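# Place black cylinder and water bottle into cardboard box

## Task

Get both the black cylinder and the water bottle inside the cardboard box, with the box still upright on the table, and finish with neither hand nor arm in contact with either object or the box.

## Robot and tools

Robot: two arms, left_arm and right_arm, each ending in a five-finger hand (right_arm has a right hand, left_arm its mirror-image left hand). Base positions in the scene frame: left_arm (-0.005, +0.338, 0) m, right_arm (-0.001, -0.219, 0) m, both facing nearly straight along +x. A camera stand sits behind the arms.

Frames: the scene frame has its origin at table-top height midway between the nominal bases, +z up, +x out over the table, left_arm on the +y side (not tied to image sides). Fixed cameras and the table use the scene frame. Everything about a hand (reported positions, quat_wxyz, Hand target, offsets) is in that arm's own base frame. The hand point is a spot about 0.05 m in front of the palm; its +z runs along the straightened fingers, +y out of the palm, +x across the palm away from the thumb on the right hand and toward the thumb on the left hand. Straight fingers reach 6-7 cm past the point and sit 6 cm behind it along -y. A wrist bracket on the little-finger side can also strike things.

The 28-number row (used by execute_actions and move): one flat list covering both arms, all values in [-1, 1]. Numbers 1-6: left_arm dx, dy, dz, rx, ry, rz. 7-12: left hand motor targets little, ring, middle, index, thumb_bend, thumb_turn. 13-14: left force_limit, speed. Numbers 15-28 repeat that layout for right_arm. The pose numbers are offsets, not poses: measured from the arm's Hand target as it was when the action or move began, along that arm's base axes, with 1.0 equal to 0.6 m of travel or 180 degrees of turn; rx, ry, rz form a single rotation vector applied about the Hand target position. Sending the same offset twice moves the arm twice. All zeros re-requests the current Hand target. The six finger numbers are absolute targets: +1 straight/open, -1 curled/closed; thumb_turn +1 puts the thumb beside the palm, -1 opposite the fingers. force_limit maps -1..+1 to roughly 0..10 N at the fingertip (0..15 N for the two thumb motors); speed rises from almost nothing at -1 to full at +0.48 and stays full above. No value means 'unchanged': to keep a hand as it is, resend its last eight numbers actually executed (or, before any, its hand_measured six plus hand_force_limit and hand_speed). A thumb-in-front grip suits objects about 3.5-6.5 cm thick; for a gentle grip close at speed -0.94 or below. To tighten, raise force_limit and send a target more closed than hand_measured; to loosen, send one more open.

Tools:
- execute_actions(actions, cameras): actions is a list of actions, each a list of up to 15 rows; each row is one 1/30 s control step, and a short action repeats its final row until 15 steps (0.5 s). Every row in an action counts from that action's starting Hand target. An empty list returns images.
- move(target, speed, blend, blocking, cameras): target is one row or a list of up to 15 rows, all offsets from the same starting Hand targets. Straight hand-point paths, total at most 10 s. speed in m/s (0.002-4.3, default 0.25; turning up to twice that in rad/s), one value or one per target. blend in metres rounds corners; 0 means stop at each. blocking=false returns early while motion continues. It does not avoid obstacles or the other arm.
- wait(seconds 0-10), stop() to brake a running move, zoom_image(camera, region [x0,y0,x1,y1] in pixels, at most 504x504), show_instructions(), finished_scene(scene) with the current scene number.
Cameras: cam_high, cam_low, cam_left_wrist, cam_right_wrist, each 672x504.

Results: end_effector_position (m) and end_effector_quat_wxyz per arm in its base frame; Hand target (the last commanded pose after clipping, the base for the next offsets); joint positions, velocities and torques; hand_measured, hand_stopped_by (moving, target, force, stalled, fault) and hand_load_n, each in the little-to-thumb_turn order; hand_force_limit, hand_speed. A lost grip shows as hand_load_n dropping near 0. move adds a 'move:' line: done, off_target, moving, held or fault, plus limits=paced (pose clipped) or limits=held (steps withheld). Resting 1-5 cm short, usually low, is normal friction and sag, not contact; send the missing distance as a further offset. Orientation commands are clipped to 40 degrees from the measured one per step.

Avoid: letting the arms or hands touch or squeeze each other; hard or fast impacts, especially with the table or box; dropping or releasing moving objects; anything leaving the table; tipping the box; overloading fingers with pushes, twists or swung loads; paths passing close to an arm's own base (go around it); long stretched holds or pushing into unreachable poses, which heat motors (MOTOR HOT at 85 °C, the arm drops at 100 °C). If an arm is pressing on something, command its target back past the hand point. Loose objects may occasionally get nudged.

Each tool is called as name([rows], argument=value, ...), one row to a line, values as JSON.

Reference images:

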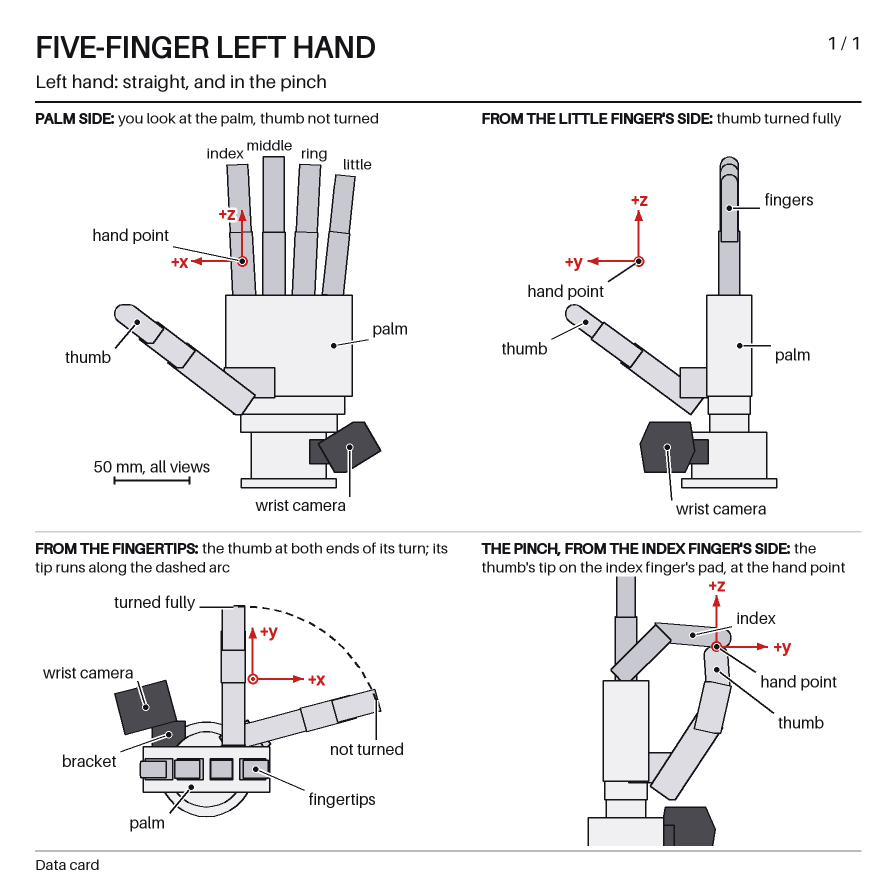

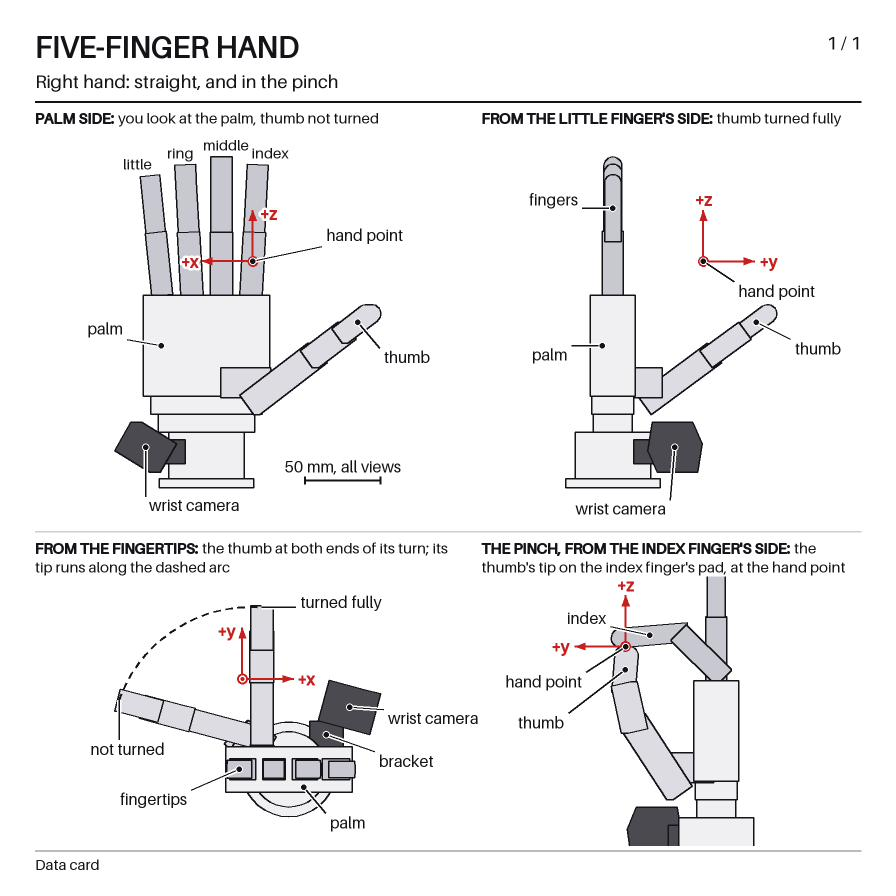

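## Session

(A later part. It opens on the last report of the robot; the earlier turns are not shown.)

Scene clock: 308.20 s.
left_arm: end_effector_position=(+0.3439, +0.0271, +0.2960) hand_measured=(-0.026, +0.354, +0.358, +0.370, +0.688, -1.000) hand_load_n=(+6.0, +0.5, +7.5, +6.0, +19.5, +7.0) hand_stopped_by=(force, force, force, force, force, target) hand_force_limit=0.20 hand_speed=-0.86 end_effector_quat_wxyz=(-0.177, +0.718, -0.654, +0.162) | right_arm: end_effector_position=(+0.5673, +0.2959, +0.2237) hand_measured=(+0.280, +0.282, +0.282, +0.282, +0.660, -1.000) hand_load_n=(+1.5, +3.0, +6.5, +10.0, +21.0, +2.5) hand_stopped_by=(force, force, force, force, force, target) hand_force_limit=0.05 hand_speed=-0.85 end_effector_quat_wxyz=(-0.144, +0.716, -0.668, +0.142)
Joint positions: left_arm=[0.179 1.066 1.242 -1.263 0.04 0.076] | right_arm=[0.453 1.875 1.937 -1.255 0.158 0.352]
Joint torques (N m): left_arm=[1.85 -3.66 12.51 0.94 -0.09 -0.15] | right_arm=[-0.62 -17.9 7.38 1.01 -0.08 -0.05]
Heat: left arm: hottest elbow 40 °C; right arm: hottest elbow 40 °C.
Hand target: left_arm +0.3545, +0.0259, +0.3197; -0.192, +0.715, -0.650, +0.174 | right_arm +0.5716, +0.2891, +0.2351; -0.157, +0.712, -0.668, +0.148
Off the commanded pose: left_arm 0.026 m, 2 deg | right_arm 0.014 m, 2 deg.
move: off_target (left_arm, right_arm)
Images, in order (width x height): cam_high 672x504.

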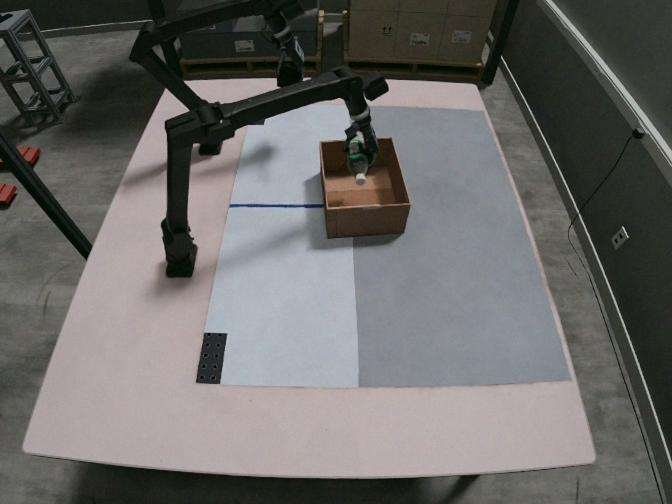

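move([
  [0,0,0,0,0,0,-0.1,-0.1,-0.97,-0.97,-0.97,-1,0.2,-0.86,-0.0167,-0.05,-0.05,0,0,0,-0.97,-0.97,-0.97,-0.97,-0.97,-1,0.05,-0.85],
  [0,0,0,0,0,0,-0.1,-0.1,-0.97,-0.97,-0.97,-1,0.2,-0.86,-0.0167,-0.05,-0.2585,0,0,0,-0.97,-0.97,-0.97,-0.97,-0.97,-1,0.05,-0.85],
], speed=0.12, blend=[0.02, 0], cameras=["cam_high","cam_right_wrist"])

zoom_image(camera="cam_high", region=[300, 60, 440, 250])

Scene clock: 320.90 s.
left_arm: end_effector_position=(+0.3439, +0.0271, +0.2960) hand_measured=(-0.026, +0.354, +0.358, +0.370, +0.688, -1.000) hand_load_n=(+6.0, +0.5, +7.5, +6.0, +19.5, +7.0) hand_stopped_by=(force, force, force, force, force, target) hand_force_limit=0.20 hand_speed=-0.86 end_effector_quat_wxyz=(-0.177, +0.718, -0.654, +0.162) | right_arm: end_effector_position=(+0.5563, +0.2617, +0.0817) hand_measured=(+0.280, +0.282, +0.282, +0.282, +0.660, -1.000) hand_load_n=(+1.5, +2.5, +6.5, +9.5, +21.0, +3.0) hand_stopped_by=(force, force, force, force, force, target) hand_force_limit=0.05 hand_speed=-0.85 end_effector_quat_wxyz=(-0.153, +0.713, -0.669, +0.145)
Joint positions: left_arm=[0.179 1.066 1.242 -1.263 0.04 0.076] | right_arm=[0.408 1.847 1.514 -0.836 0.142 0.316]
Joint torques (N m): left_arm=[2.02 -5.01 12.64 1.03 -0.03 -0.16] | right_arm=[-0.15 -16.15 7.21 1.02 -0.07 -0.06]
Heat: left arm: hottest elbow 41 °C; right arm: hottest elbow 39 °C.
Hand target: left_arm +0.3545, +0.0259, +0.3197; -0.192, +0.715, -0.650, +0.174 | right_arm +0.5615, +0.2591, +0.0803; -0.158, +0.712, -0.668, +0.148
Off the commanded pose: left_arm 0.026 m, 2 deg | right_arm 0.006 m, 1 deg.
move: off_target (left_arm)
Images, in order (width x height): cam_high 672x504, cam_right_wrist 672x504.

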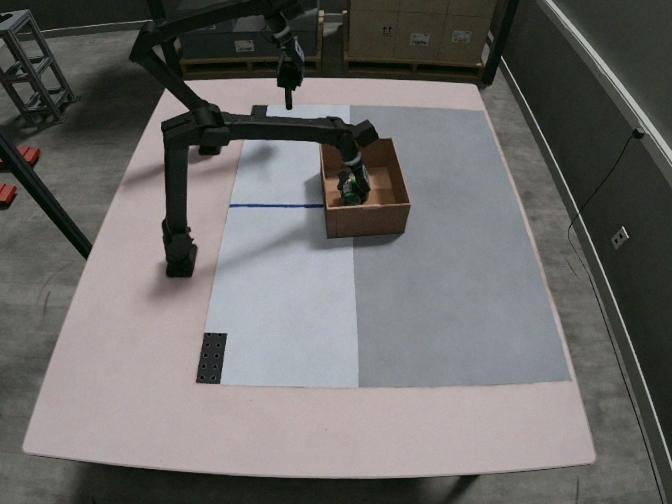

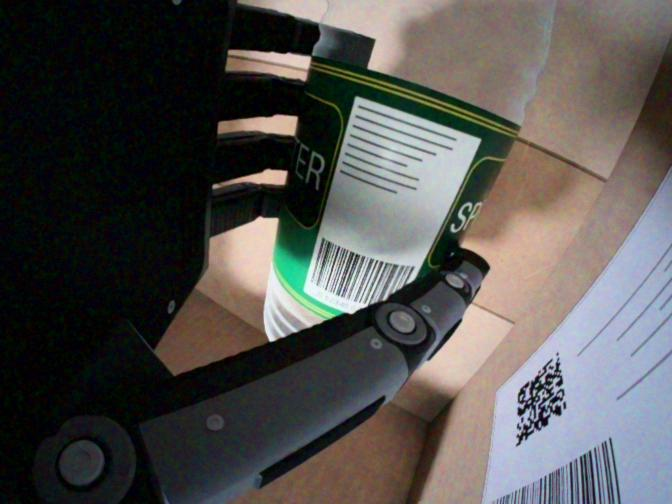

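Scaled by 2.653.

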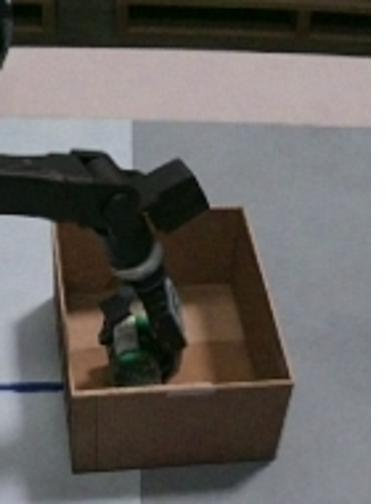

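move(target=[0,0,0,0,0,0,-0.1,-0.1,-0.97,-0.97,-0.97,-1,0.2,-0.86,0,0,-0.028,0,0,0,-0.97,-0.97,-0.97,-0.97,-0.97,-1,0.05,-0.85], speed=0.05)

Scene clock: 325.53 s.
left_arm: end_effector_position=(+0.3439, +0.0271, +0.2960) hand_measured=(-0.026, +0.354, +0.358, +0.370, +0.688, -1.000) hand_load_n=(+6.0, +0.0, +7.5, +6.0, +19.0, +7.5) hand_stopped_by=(force, force, force, force, force, target) hand_force_limit=0.20 hand_speed=-0.86 end_effector_quat_wxyz=(-0.177, +0.718, -0.654, +0.162) | right_arm: end_effector_position=(+0.5576, +0.2623, +0.0691) hand_measured=(+0.280, +0.282, +0.282, +0.282, +0.660, -1.000) hand_load_n=(+2.0, +3.0, +6.5, +9.5, +21.0, +2.5) hand_stopped_by=(force, force, force, force, force, target) hand_force_limit=0.05 hand_speed=-0.85 end_effector_quat_wxyz=(-0.157, +0.712, -0.669, +0.147)
Joint positions: left_arm=[0.179 1.066 1.242 -1.263 0.04 0.076] | right_arm=[0.408 1.857 1.492 -0.797 0.142 0.316]
Joint torques (N m): left_arm=[2.37 -3.96 12.49 0.81 -0.08 -0.19] | right_arm=[-0.09 -15.68 6.93 1.37 -0.06 -0.05]
Heat: left arm: hottest elbow 41 °C; right arm: hottest elbow 39 °C.
Hand target: left_arm +0.3545, +0.0259, +0.3197; -0.192, +0.715, -0.650, +0.174 | right_arm +0.5615, +0.2590, +0.0633; -0.157, +0.712, -0.668, +0.148
Off the commanded pose: left_arm 0.026 m, 2 deg | right_arm 0.008 m, 0 deg.
move: off_target (left_arm)

move(target=[0,0,0,0,0,0,-0.1,-0.1,-0.97,-0.97,-0.97,-1,0.2,-0.86,0,0,-0.013,0,0,0,-0.97,-0.97,-0.97,-0.97,-0.97,-1,0.05,-0.85], speed=0.05)

Scene clock: 329.93 s.
left_arm: end_effector_position=(+0.3439, +0.0271, +0.2960) hand_measured=(-0.026, +0.354, +0.358, +0.370, +0.688, -1.000) hand_load_n=(+6.0, +0.5, +7.5, +6.0, +19.5, +7.0) hand_stopped_by=(force, force, force, force, force, target) hand_force_limit=0.20 hand_speed=-0.86 end_effector_quat_wxyz=(-0.177, +0.718, -0.654, +0.162) | right_arm: end_effector_position=(+0.5591, +0.2630, +0.0660) hand_measured=(+0.280, +0.282, +0.282, +0.282, +0.660, -1.000) hand_load_n=(+2.0, +2.5, +6.0, +9.0, +21.0, +2.5) hand_stopped_by=(force, force, force, force, force, target) hand_force_limit=0.05 hand_speed=-0.85 end_effector_quat_wxyz=(-0.160, +0.711, -0.668, +0.148)
Joint positions: left_arm=[0.179 1.066 1.242 -1.263 0.04 0.076] | right_arm=[0.408 1.859 1.486 -0.779 0.142 0.315]
Joint torques (N m): left_arm=[1.38 -3.55 12.68 0.91 -0.05 -0.1] | right_arm=[0.03 -13.92 6.48 1.17 -0.04 -0.02]
Heat: left arm: hottest elbow 42 °C; right arm: hottest elbow 38 °C.
Hand target: left_arm +0.3545, +0.0259, +0.3197; -0.192, +0.715, -0.650, +0.174 | right_arm +0.5616, +0.2592, +0.0556; -0.158, +0.712, -0.668, +0.148
Off the commanded pose: left_arm 0.026 m, 2 deg | right_arm 0.011 m, 0 deg.
move: off_target (left_arm, right_arm)

move([
  [0,0,0,0,0,0,-0.1,-0.1,-0.97,-0.97,-0.97,-1,0.2,-0.86,0,0,0.01,0,0,0,-0.97,-0.97,-0.97,-0.97,-0.97,-1,0.05,-0.85],
  [0,0,0,0,0,0,-0.1,-0.1,-0.97,-0.97,-0.97,-1,0.2,-0.86,0,0,0.01,0,0,0,0.6,0.6,0.6,0.6,0.95,-1,0.05,-0.7],
], speed=0.05, cameras=["cam_high","cam_right_wrist"])

Scene clock: 339.83 s.
left_arm: end_effector_position=(+0.3439, +0.0271, +0.2960) hand_measured=(-0.026, +0.354, +0.358, +0.370, +0.688, -1.000) hand_load_n=(+6.0, +0.0, +7.5, +6.0, +19.5, +7.0) hand_stopped_by=(force, force, force, force, force, target) hand_force_limit=0.20 hand_speed=-0.86 end_effector_quat_wxyz=(-0.177, +0.718, -0.654, +0.162) | right_arm: end_effector_position=(+0.5594, +0.2635, +0.0701) hand_measured=(+0.600, +0.600, +0.600, +0.600, +0.950, -1.000) hand_load_n=(+0.0, +0.0, -2.0, +0.0, +0.0, +0.0) hand_stopped_by=(target, target, target, target, target, target) hand_force_limit=0.05 hand_speed=-0.70 end_effector_quat_wxyz=(-0.164, +0.711, -0.667, +0.149)
Joint positions: left_arm=[0.179 1.066 1.242 -1.263 0.04 0.076] | right_arm=[0.408 1.852 1.486 -0.779 0.14 0.315]
Joint torques (N m): left_arm=[2.08 -4.66 12.48 1.01 -0.07 -0.1] | right_arm=[0.15 -14.86 7.09 0.61 0.03 -0.03]
Heat: left arm: hottest elbow 42 °C; right arm: hottest elbow 38 °C.
Hand target: left_arm +0.3545, +0.0259, +0.3197; -0.192, +0.715, -0.650, +0.174 | right_arm +0.5616, +0.2592, +0.0616; -0.158, +0.712, -0.668, +0.148
Off the commanded pose: left_arm 0.026 m, 2 deg | right_arm 0.010 m, 1 deg.
move: off_target (left_arm)
Images, in order (width x height): cam_high 672x504, cam_right_wrist 672x504.

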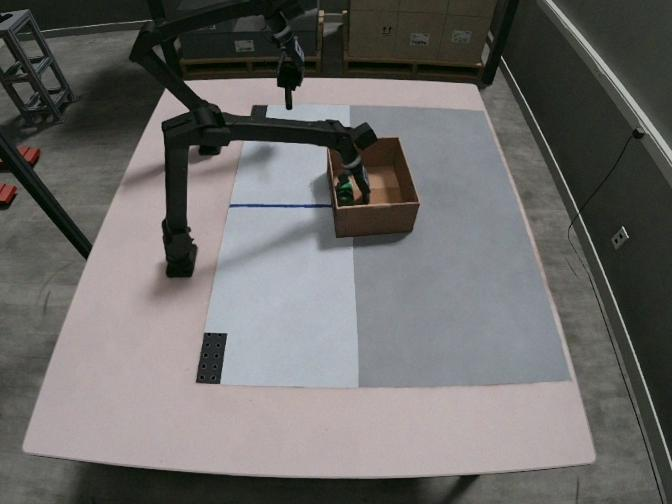

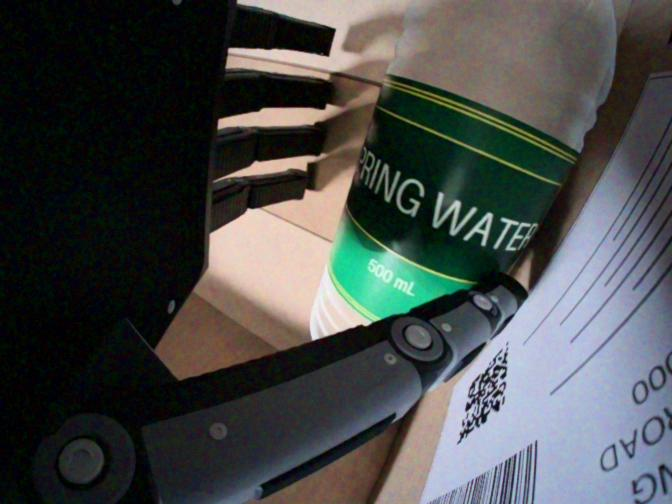

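move([
  [0,0,0,0,0,0,-0.1,-0.1,-0.97,-0.97,-0.97,-1,0.2,-0.86,0.005,0,0.1,0,0,0,0.6,0.6,0.6,0.6,0.95,-1,0.05,-0.7],
  [0,0,0,0,0,0,-0.1,-0.1,-0.97,-0.97,-0.97,-1,0.2,-0.86,0,0,0.40,0,0,0,0.6,0.6,0.6,0.6,0.95,-1,0.05,-0.7],
  [0,0,0,0,0,0,-0.1,-0.1,-0.97,-0.97,-0.97,-1,0.2,-0.86,-0.4,-0.55,0.40,0,0,0,0.6,0.6,0.6,0.6,0.95,-1,0.05,-0.7],
], speed=[0.08,0.2,0.3], blend=[0.02,0.05,0], cameras=["cam_high","cam_low","cam_left_wrist"])

zoom_image(camera="cam_high", region=[260, 20, 440, 250])

Scene clock: 353.33 s.
left_arm: end_effector_position=(+0.3439, +0.0271, +0.2960) hand_measured=(-0.026, +0.354, +0.358, +0.370, +0.688, -1.000) hand_load_n=(+5.5, +0.5, +7.0, +6.0, +19.0, +7.0) hand_stopped_by=(force, force, force, force, force, target) hand_force_limit=0.20 hand_speed=-0.86 end_effector_quat_wxyz=(-0.177, +0.718, -0.654, +0.162) | right_arm: end_effector_position=(+0.3261, -0.0677, +0.3027) hand_measured=(+0.600, +0.600, +0.600, +0.600, +0.950, -1.000) hand_load_n=(+0.0, +0.0, +0.0, +0.0, +0.0, +0.0) hand_stopped_by=(target, target, target, target, target, target) hand_force_limit=0.05 hand_speed=-0.70 end_effector_quat_wxyz=(-0.160, +0.713, -0.666, +0.151)
Joint positions: left_arm=[0.179 1.066 1.242 -1.263 0.04 0.076] | right_arm=[-0.321 1.101 1.293 -1.348 -0.162 -0.355]
Joint torques (N m): left_arm=[2.14 -4.89 12.57 0.85 -0.06 -0.1] | right_arm=[-0.32 -7.06 7.23 0.24 -0.32 -0.03]
Heat: left arm: hottest elbow 42 °C; right arm: hottest elbow 38 °C.
Hand target: left_arm +0.3545, +0.0259, +0.3197; -0.192, +0.715, -0.650, +0.174 | right_arm +0.3215, -0.0708, +0.3016; -0.157, +0.712, -0.668, +0.148
Off the commanded pose: left_arm 0.026 m, 2 deg | right_arm 0.006 m, 0 deg.
move: off_target (left_arm)
Images, in order (width x height): cam_high 672x504, cam_low 672x504, cam_left_wrist 672x504.

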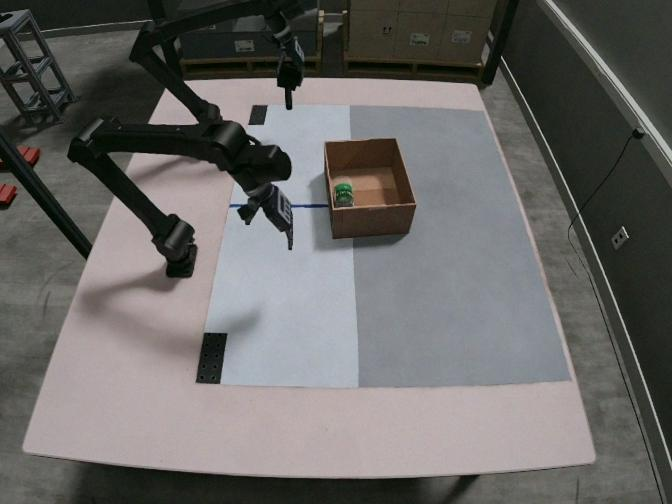

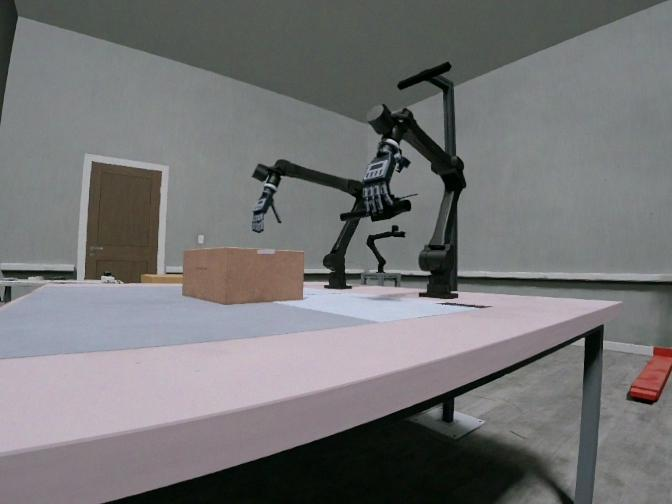

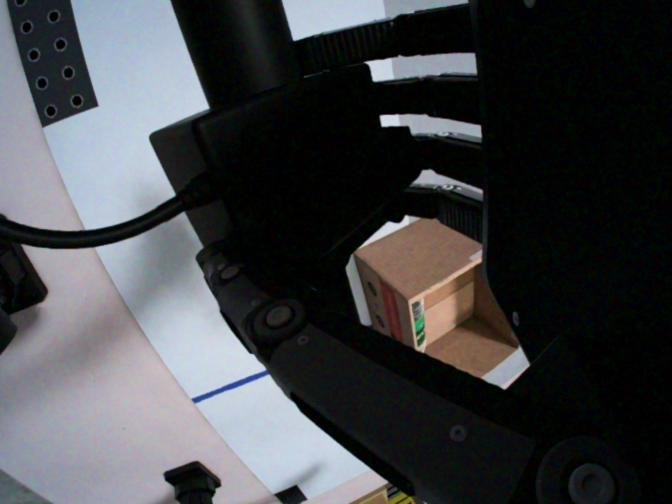

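Scaled by 2.191.

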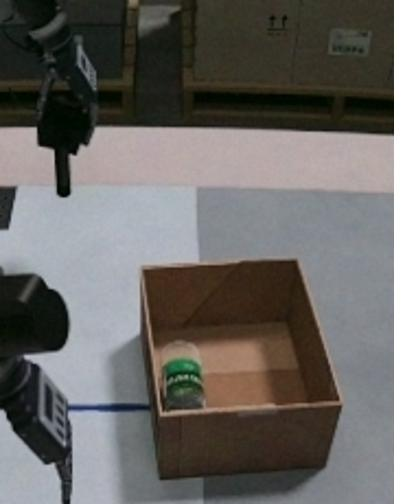

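move(target=[0.4842,-0.508,-0.016,0,0,0,-0.1,-0.1,-0.97,-0.97,-0.97,-1,0.2,-0.86,0,0,0,0,0,0,0.6,0.6,0.6,0.6,0.95,-1,0.05,-0.7], speed=0.22, cameras=["cam_high","cam_left_wrist","cam_low"])

zoom_image(camera="cam_high", region=[280, 40, 450, 250])

Scene clock: 371.13 s.
left_arm: end_effector_position=(+0.6378, -0.2760, +0.2941) hand_measured=(-0.026, +0.354, +0.358, +0.370, +0.688, -1.000) hand_load_n=(+5.5, +0.5, +7.5, +5.5, +19.5, +7.0) hand_stopped_by=(force, force, force, force, force, target) hand_force_limit=0.20 hand_speed=-0.86 end_effector_quat_wxyz=(-0.186, +0.713, -0.657, +0.160) | right_arm: end_effector_position=(+0.3261, -0.0678, +0.3027) hand_measured=(+0.600, +0.600, +0.600, +0.600, +0.950, -1.000) hand_load_n=(+0.0, +0.0, +0.0, +0.0, +0.0, +0.0) hand_stopped_by=(target, target, target, target, target, target) hand_force_limit=0.05 hand_speed=-0.70 end_effector_quat_wxyz=(-0.160, +0.713, -0.666, +0.151)
Joint positions: left_arm=[-0.399 2.043 2.374 -1.462 -0.237 -0.427] | right_arm=[-0.321 1.101 1.293 -1.348 -0.162 -0.356]
Joint torques (N m): left_arm=[2.84 -17.38 12.03 0.87 -0.28 -0.11] | right_arm=[-0.5 -7.41 7.13 0.25 -0.31 -0.06]
Heat: left arm: hottest elbow 43 °C; right arm: hottest elbow 37 °C.
Hand target: left_arm +0.6450, -0.2789, +0.3103; -0.191, +0.715, -0.650, +0.175 | right_arm +0.3215, -0.0709, +0.3016; -0.157, +0.712, -0.668, +0.148
Off the commanded pose: left_arm 0.018 m, 2 deg | right_arm 0.006 m, 1 deg.
move: off_target (left_arm)
Images, in order (width x height): cam_high 672x504, cam_low 672x504, cam_left_wrist 672x504.

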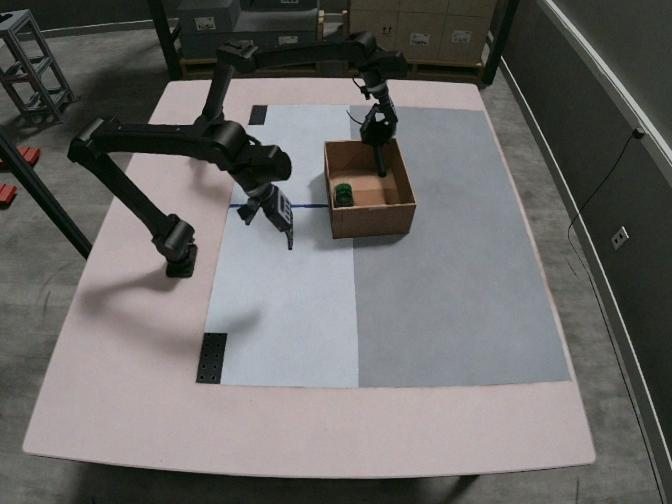

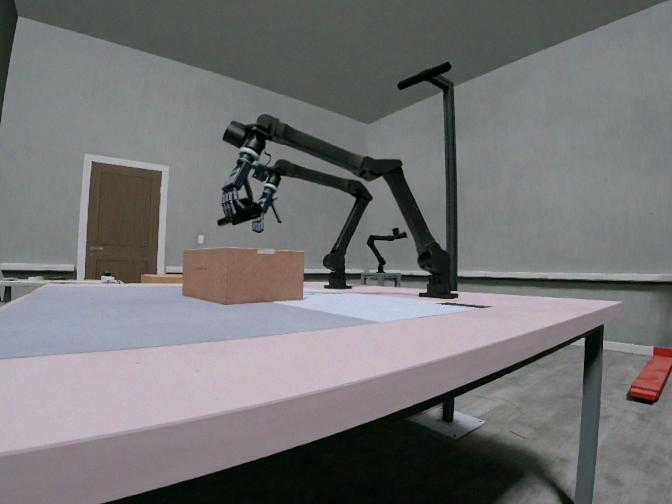

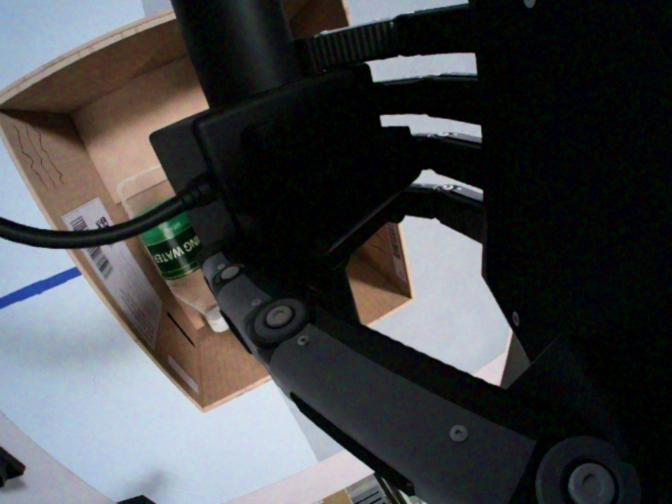

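Scaled by 2.400.

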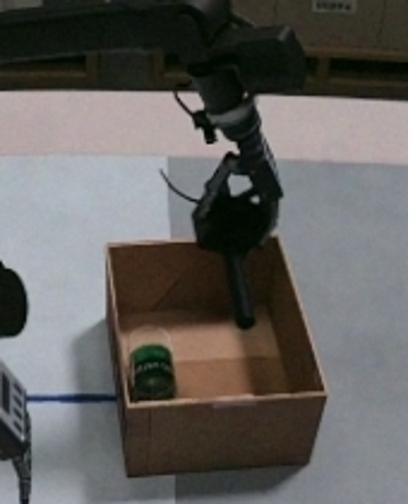

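move(target=[0.01,0,-0.142,0,0,0,-0.1,-0.1,-0.97,-0.97,-0.97,-1,0.2,-0.86,0,0,0,0,0,0,0.6,0.6,0.6,0.6,0.95,-1,0.05,-0.7], speed=0.12, cameras=["cam_high","cam_left_wrist"])

zoom_image(camera="cam_high", region=[290, 100, 450, 250])

Scene clock: 383.90 s.
left_arm: end_effector_position=(+0.6453, -0.2792, +0.2075) hand_measured=(-0.026, +0.354, +0.358, +0.370, +0.688, -1.000) hand_load_n=(+6.0, +0.5, +7.5, +6.0, +19.0, +7.0) hand_stopped_by=(force, force, force, force, force, target) hand_force_limit=0.20 hand_speed=-0.86 end_effector_quat_wxyz=(-0.184, +0.713, -0.659, +0.154) | right_arm: end_effector_position=(+0.3261, -0.0678, +0.3027) hand_measured=(+0.600, +0.600, +0.600, +0.600, +0.950, -1.000) hand_load_n=(+0.0, +0.0, +0.0, +0.0, +0.0, +0.0) hand_stopped_by=(target, target, target, target, target, target) hand_force_limit=0.05 hand_speed=-0.70 end_effector_quat_wxyz=(-0.160, +0.713, -0.666, +0.151)
Joint positions: left_arm=[-0.399 2.018 2.104 -1.23 -0.237 -0.427] | right_arm=[-0.321 1.101 1.293 -1.348 -0.162 -0.356]
Joint torques (N m): left_arm=[3.31 -19.66 8.59 2.1 -0.2 -0.11] | right_arm=[-0.15 -7.06 7.24 0.2 -0.31 -0.06]
Heat: left arm: hottest elbow 42 °C; right arm: hottest elbow 36 °C.
Hand target: left_arm +0.6510, -0.2789, +0.2251; -0.191, +0.715, -0.650, +0.175 | right_arm +0.3215, -0.0709, +0.3016; -0.157, +0.712, -0.668, +0.148
Off the commanded pose: left_arm 0.019 m, 3 deg | right_arm 0.006 m, 0 deg.
move: off_target (left_arm)
Images, in order (width x height): cam_high 672x504, cam_left_wrist 672x504.

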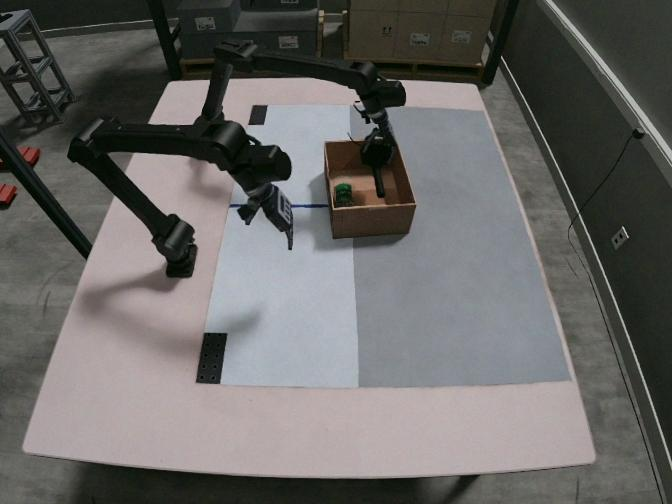

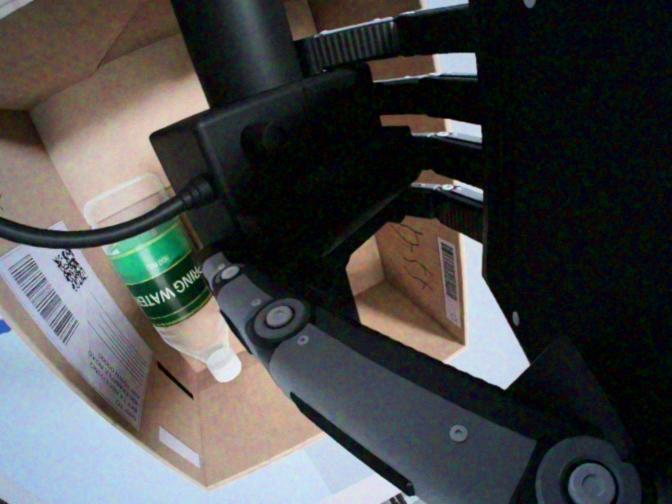

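Scaled by 3.150.

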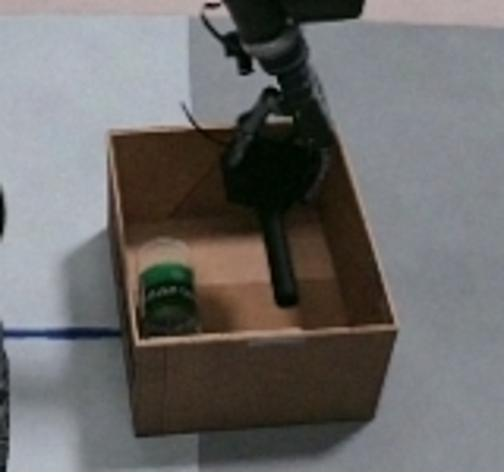

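move([
  [0.01,0,-0.05,0,0,0,-0.1,-0.1,-0.97,-0.97,-0.97,-1,0.2,-0.86,0,0,0,0,0,0,0.6,0.6,0.6,0.6,0.95,-1,0.05,-0.7],
  [0.01,0,-0.2335,0,0,0,-0.1,-0.1,-0.97,-0.97,-0.97,-1,0.2,-0.86,0,0,0,0,0,0,0.6,0.6,0.6,0.6,0.95,-1,0.05,-0.7],
], speed=0.1, blend=[0.02,0], cameras=["cam_high","cam_left_wrist"])

zoom_image(camera="cam_high", region=[290, 100, 450, 250])

Scene clock: 403.67 s.
left_arm: end_effector_position=(+0.6486, -0.2803, +0.0869) hand_measured=(-0.026, +0.354, +0.358, +0.370, +0.688, -1.000) hand_load_n=(+6.0, +0.5, +7.5, +6.0, +19.5, +7.0) hand_stopped_by=(force, force, force, force, force, target) hand_force_limit=0.20 hand_speed=-0.86 end_effector_quat_wxyz=(-0.189, +0.712, -0.655, +0.167) | right_arm: end_effector_position=(+0.3261, -0.0678, +0.3027) hand_measured=(+0.600, +0.600, +0.600, +0.600, +0.950, -1.000) hand_load_n=(+0.0, +0.0, +0.0, +0.0, +0.0, +0.0) hand_stopped_by=(target, target, target, target, target, target) hand_force_limit=0.05 hand_speed=-0.70 end_effector_quat_wxyz=(-0.160, +0.713, -0.666, +0.151)
Joint positions: left_arm=[-0.399 2.032 1.803 -0.886 -0.237 -0.427] | right_arm=[-0.321 1.101 1.293 -1.348 -0.162 -0.356]
Joint torques (N m): left_arm=[2.49 -17.79 8.35 2.3 -0.13 -0.12] | right_arm=[-0.5 -7.18 7.25 0.27 -0.32 -0.05]
Heat: left arm: hottest elbow 40 °C; right arm: hottest elbow 36 °C.
Hand target: left_arm +0.6569, -0.2788, +0.0850; -0.191, +0.715, -0.650, +0.174 | right_arm +0.3215, -0.0709, +0.3016; -0.157, +0.712, -0.668, +0.148
Off the commanded pose: left_arm 0.009 m, 1 deg | right_arm 0.006 m, 0 deg.
move: done; blend cut to 0.0154 m at target 1
Images, in order (width x height): cam_high 672x504, cam_left_wrist 672x504.

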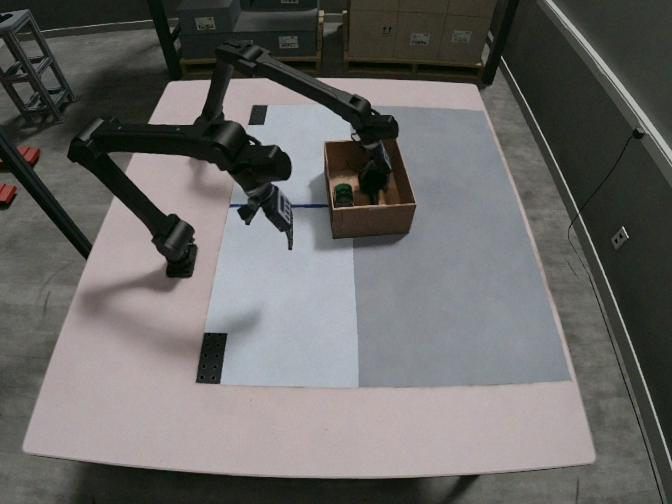

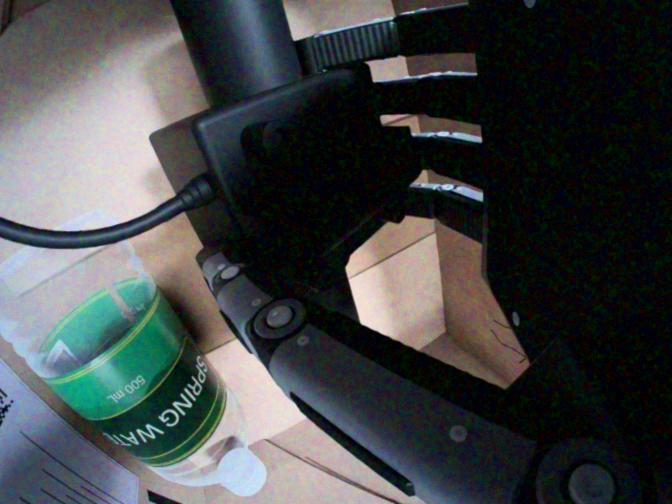

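Scaled by 3.150.

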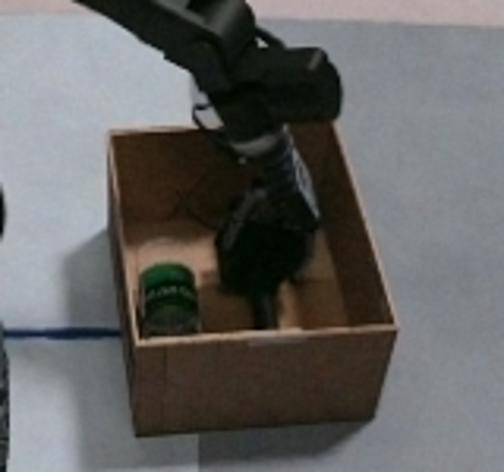

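move(target=[0,0,-0.025,0,0,0,-0.1,-0.1,-0.97,-0.97,-0.97,-1,0.2,-0.86,0,0,0,0,0,0,0.6,0.6,0.6,0.6,0.95,-1,0.05,-0.7], speed=0.05)

Scene clock: 407.43 s.
left_arm: end_effector_position=(+0.6501, -0.2806, +0.0776) hand_measured=(-0.026, +0.354, +0.358, +0.370, +0.688, -1.000) hand_load_n=(+6.0, +0.5, +7.0, +5.5, +19.5, +7.0) hand_stopped_by=(force, force, force, force, force, target) hand_force_limit=0.20 hand_speed=-0.86 end_effector_quat_wxyz=(-0.190, +0.712, -0.654, +0.171) | right_arm: end_effector_position=(+0.3261, -0.0678, +0.3027) hand_measured=(+0.600, +0.600, +0.600, +0.600, +0.950, -1.000) hand_load_n=(-0.5, +0.0, +0.0, +0.0, +0.0, +0.0) hand_stopped_by=(target, target, target, target, target, target) hand_force_limit=0.05 hand_speed=-0.70 end_effector_quat_wxyz=(-0.160, +0.713, -0.666, +0.151)
Joint positions: left_arm=[-0.399 2.036 1.783 -0.853 -0.237 -0.427] | right_arm=[-0.321 1.101 1.293 -1.348 -0.162 -0.356]
Joint torques (N m): left_arm=[2.84 -16.67 7.97 2.33 -0.14 -0.05] | right_arm=[-0.38 -7.06 7.21 0.23 -0.31 -0.06]
Heat: left arm: hottest elbow 40 °C; right arm: hottest elbow 35 °C.
Hand target: left_arm +0.6570, -0.2786, +0.0698; -0.191, +0.715, -0.649, +0.174 | right_arm +0.3215, -0.0709, +0.3016; -0.157, +0.712, -0.668, +0.148
Off the commanded pose: left_arm 0.010 m, 1 deg | right_arm 0.006 m, 0 deg.
move: done

move(target=[0,0,-0.017,0,0,0,-0.1,-0.1,-0.97,-0.97,-0.97,-1,0.2,-0.86,0,0,0,0,0,0,0.6,0.6,0.6,0.6,0.95,-1,0.05,-0.7], speed=0.05)

Scene clock: 410.43 s.
left_arm: end_effector_position=(+0.6528, -0.2817, +0.0760) hand_measured=(-0.026, +0.354, +0.358, +0.370, +0.688, -1.000) hand_load_n=(+6.0, +0.0, +7.0, +5.5, +19.5, +6.5) hand_stopped_by=(force, force, force, force, force, target) hand_force_limit=0.20 hand_speed=-0.86 end_effector_quat_wxyz=(-0.193, +0.711, -0.652, +0.177) | right_arm: end_effector_position=(+0.3261, -0.0678, +0.3027) hand_measured=(+0.600, +0.600, +0.600, +0.600, +0.950, -1.000) hand_load_n=(+0.0, +0.0, +0.0, +0.0, +0.0, +0.0) hand_stopped_by=(target, target, target, target, target, target) hand_force_limit=0.05 hand_speed=-0.70 end_effector_quat_wxyz=(-0.160, +0.713, -0.666, +0.151)
Joint positions: left_arm=[-0.399 2.036 1.775 -0.831 -0.237 -0.427] | right_arm=[-0.321 1.101 1.293 -1.348 -0.162 -0.356]
Joint torques (N m): left_arm=[3.19 -15.62 7.38 2.28 -0.16 -0.01] | right_arm=[-0.44 -7 7.27 0.28 -0.3 -0.05]
Heat: left arm: hottest elbow 40 °C; right arm: hottest elbow 35 °C.
Hand target: left_arm +0.6570, -0.2786, +0.0596; -0.191, +0.715, -0.649, +0.174 | right_arm +0.3215, -0.0709, +0.3016; -0.157, +0.712, -0.668, +0.148
Off the commanded pose: left_arm 0.017 m, 1 deg | right_arm 0.006 m, 0 deg.
move: off_target (left_arm)

move([
  [0,0,0.013,0,0,0,-0.1,-0.1,-0.97,-0.97,-0.97,-1,0.2,-0.86,0,0,0,0,0,0,0.6,0.6,0.6,0.6,0.95,-1,0.05,-0.7],
  [0,0,0.013,0,0,0,0.6,0.6,0.6,0.6,0.95,-1,0.2,-0.7,0,0,0,0,0,0,0.6,0.6,0.6,0.6,0.95,-1,0.05,-0.7],
], speed=0.05, cameras=["cam_high","cam_left_wrist"])

zoom_image(camera="cam_high", region=[290, 100, 450, 250])

Scene clock: 417.43 s.
left_arm: end_effector_position=(+0.6527, -0.2818, +0.0757) hand_measured=(+0.600, +0.600, +0.600, +0.600, +0.950, -1.000) hand_load_n=(+0.0, +0.0, +0.0, +0.0, +0.0, +0.0) hand_stopped_by=(target, target, target, target, target, target) hand_force_limit=0.20 hand_speed=-0.70 end_effector_quat_wxyz=(-0.192, +0.711, -0.652, +0.177) | right_arm: end_effector_position=(+0.3261, -0.0678, +0.3027) hand_measured=(+0.600, +0.600, +0.600, +0.600, +0.950, -1.000) hand_load_n=(+0.0, +0.0, +0.0, +0.0, +0.0, +0.0) hand_stopped_by=(target, target, target, target, target, target) hand_force_limit=0.05 hand_speed=-0.70 end_effector_quat_wxyz=(-0.160, +0.713, -0.666, +0.151)
Joint positions: left_arm=[-0.399 2.037 1.775 -0.831 -0.237 -0.427] | right_arm=[-0.321 1.101 1.293 -1.348 -0.162 -0.356]
Joint torques (N m): left_arm=[3.55 -15.91 8.47 1.65 -0.18 -0.08] | right_arm=[-0.73 -7.3 7.3 0.24 -0.31 -0.02]
Heat: left arm: hottest elbow 40 °C; right arm: hottest elbow 35 °C.
Hand target: left_arm +0.6570, -0.2787, +0.0674; -0.192, +0.715, -0.650, +0.174 | right_arm +0.3215, -0.0709, +0.3016; -0.157, +0.712, -0.668, +0.148
Off the commanded pose: left_arm 0.010 m, 1 deg | right_arm 0.006 m, 0 deg.
move: done
Images, in order (width x height): cam_high 672x504, cam_left_wrist 672x504.

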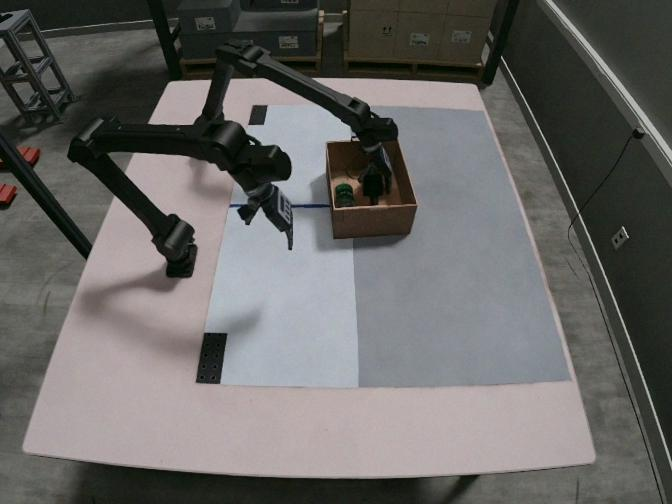

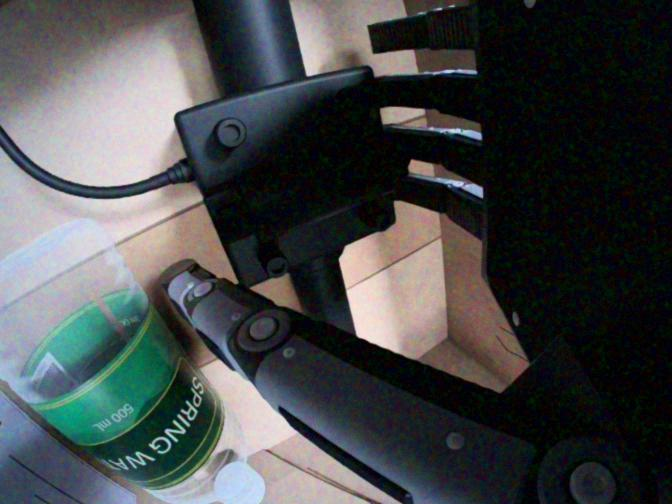

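Scaled by 3.150.

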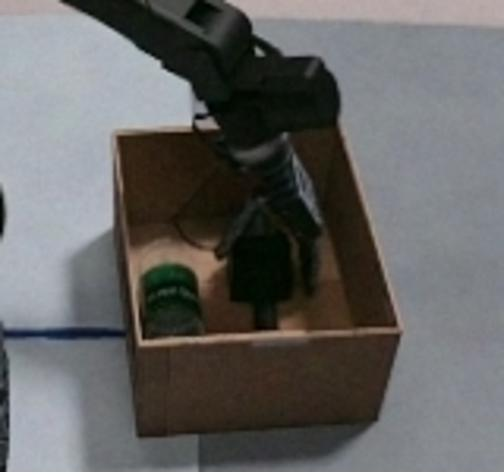

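move([
  [0,0,0.1,0,0,0,0.6,0.6,0.6,0.6,0.95,-1,0.2,-0.7,0,0,0,0,0,0,0.6,0.6,0.6,0.6,0.95,-1,0.05,-0.7],
  [0,0,0.4,0,0,0,0.6,0.6,0.6,0.6,0.95,-1,0.2,-0.7,0,0,0,0,0,0,0.6,0.6,0.6,0.6,0.95,-1,0.05,-0.7],
  [-0.35,0.45,0.4,0,0,0,0.6,0.6,0.6,0.6,0.95,-1,0.2,-0.7,0,0,0,0,0,0,0.6,0.6,0.6,0.6,0.95,-1,0.05,-0.7],
], speed=[0.08,0.2,0.3], blend=[0.02,0.05,0], cameras=["cam_high","cam_low"])

zoom_image(camera="cam_high", region=[290, 100, 450, 250])

Scene clock: 427.37 s.
left_arm: end_effector_position=(+0.4434, -0.0102, +0.3071) hand_measured=(+0.600, +0.600, +0.600, +0.600, +0.950, -1.000) hand_load_n=(+0.0, +0.0, +0.0, +0.0, +0.0, +0.0) hand_stopped_by=(target, target, target, target, target, target) hand_force_limit=0.20 hand_speed=-0.70 end_effector_quat_wxyz=(-0.186, +0.719, -0.649, +0.169) | right_arm: end_effector_position=(+0.3261, -0.0678, +0.3027) hand_measured=(+0.600, +0.600, +0.600, +0.600, +0.950, -1.000) hand_load_n=(+0.5, +0.0, +0.0, +0.0, +0.0, +0.0) hand_stopped_by=(target, target, target, target, target, target) hand_force_limit=0.05 hand_speed=-0.70 end_effector_quat_wxyz=(-0.160, +0.713, -0.666, +0.151)
Joint positions: left_arm=[0.043 1.299 1.449 -1.214 -0.027 -0.053] | right_arm=[-0.321 1.101 1.293 -1.348 -0.162 -0.356]
Joint torques (N m): left_arm=[2.43 -7.77 8.17 2.44 -0.01 0.02] | right_arm=[-0.62 -7.06 7.24 0.09 -0.32 -0.08]
Heat: left arm: hottest elbow 39 °C; right arm: hottest elbow 35 °C.
Hand target: left_arm +0.4471, -0.0086, +0.3075; -0.192, +0.715, -0.649, +0.174 | right_arm +0.3215, -0.0709, +0.3016; -0.157, +0.712, -0.668, +0.148
Off the commanded pose: left_arm 0.004 m, 1 deg | right_arm 0.006 m, 0 deg.
move: done
Images, in order (width x height): cam_high 672x504, cam_low 672x504.

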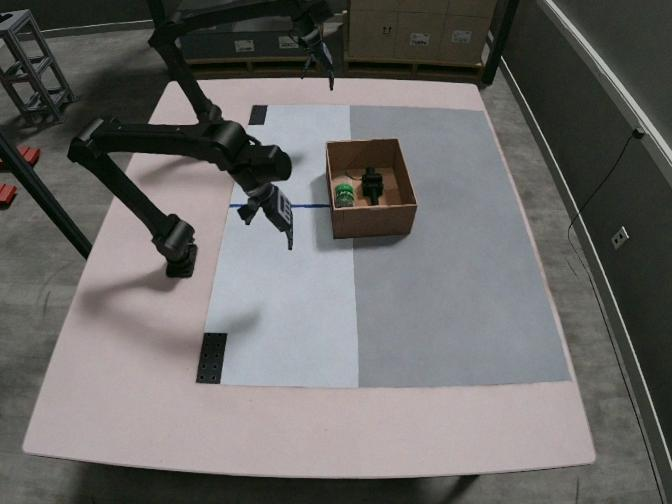

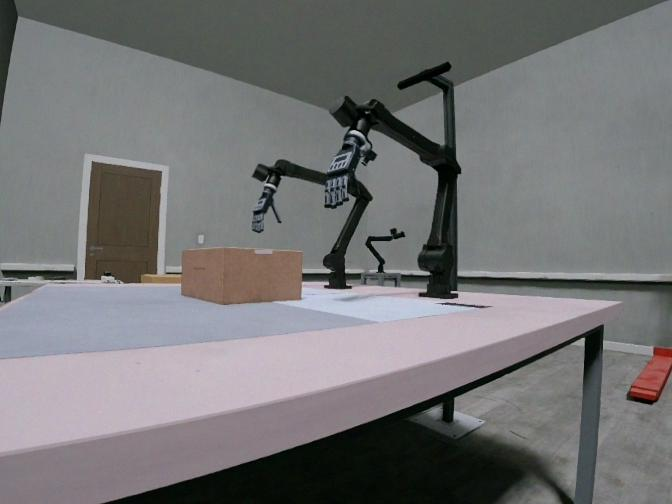

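Scaled by 3.150.

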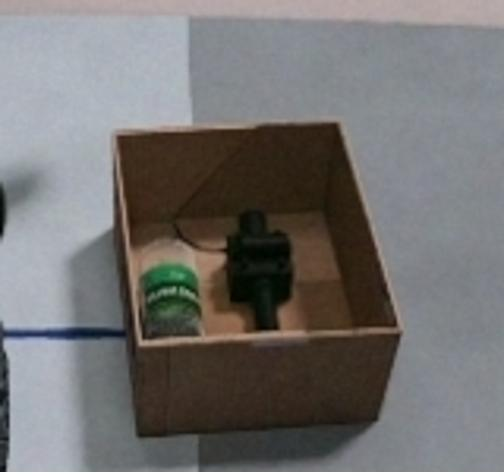

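Both objects are in the box and the hands are clear.

finished_scene(scene=2)

The scene is finished: the task was done.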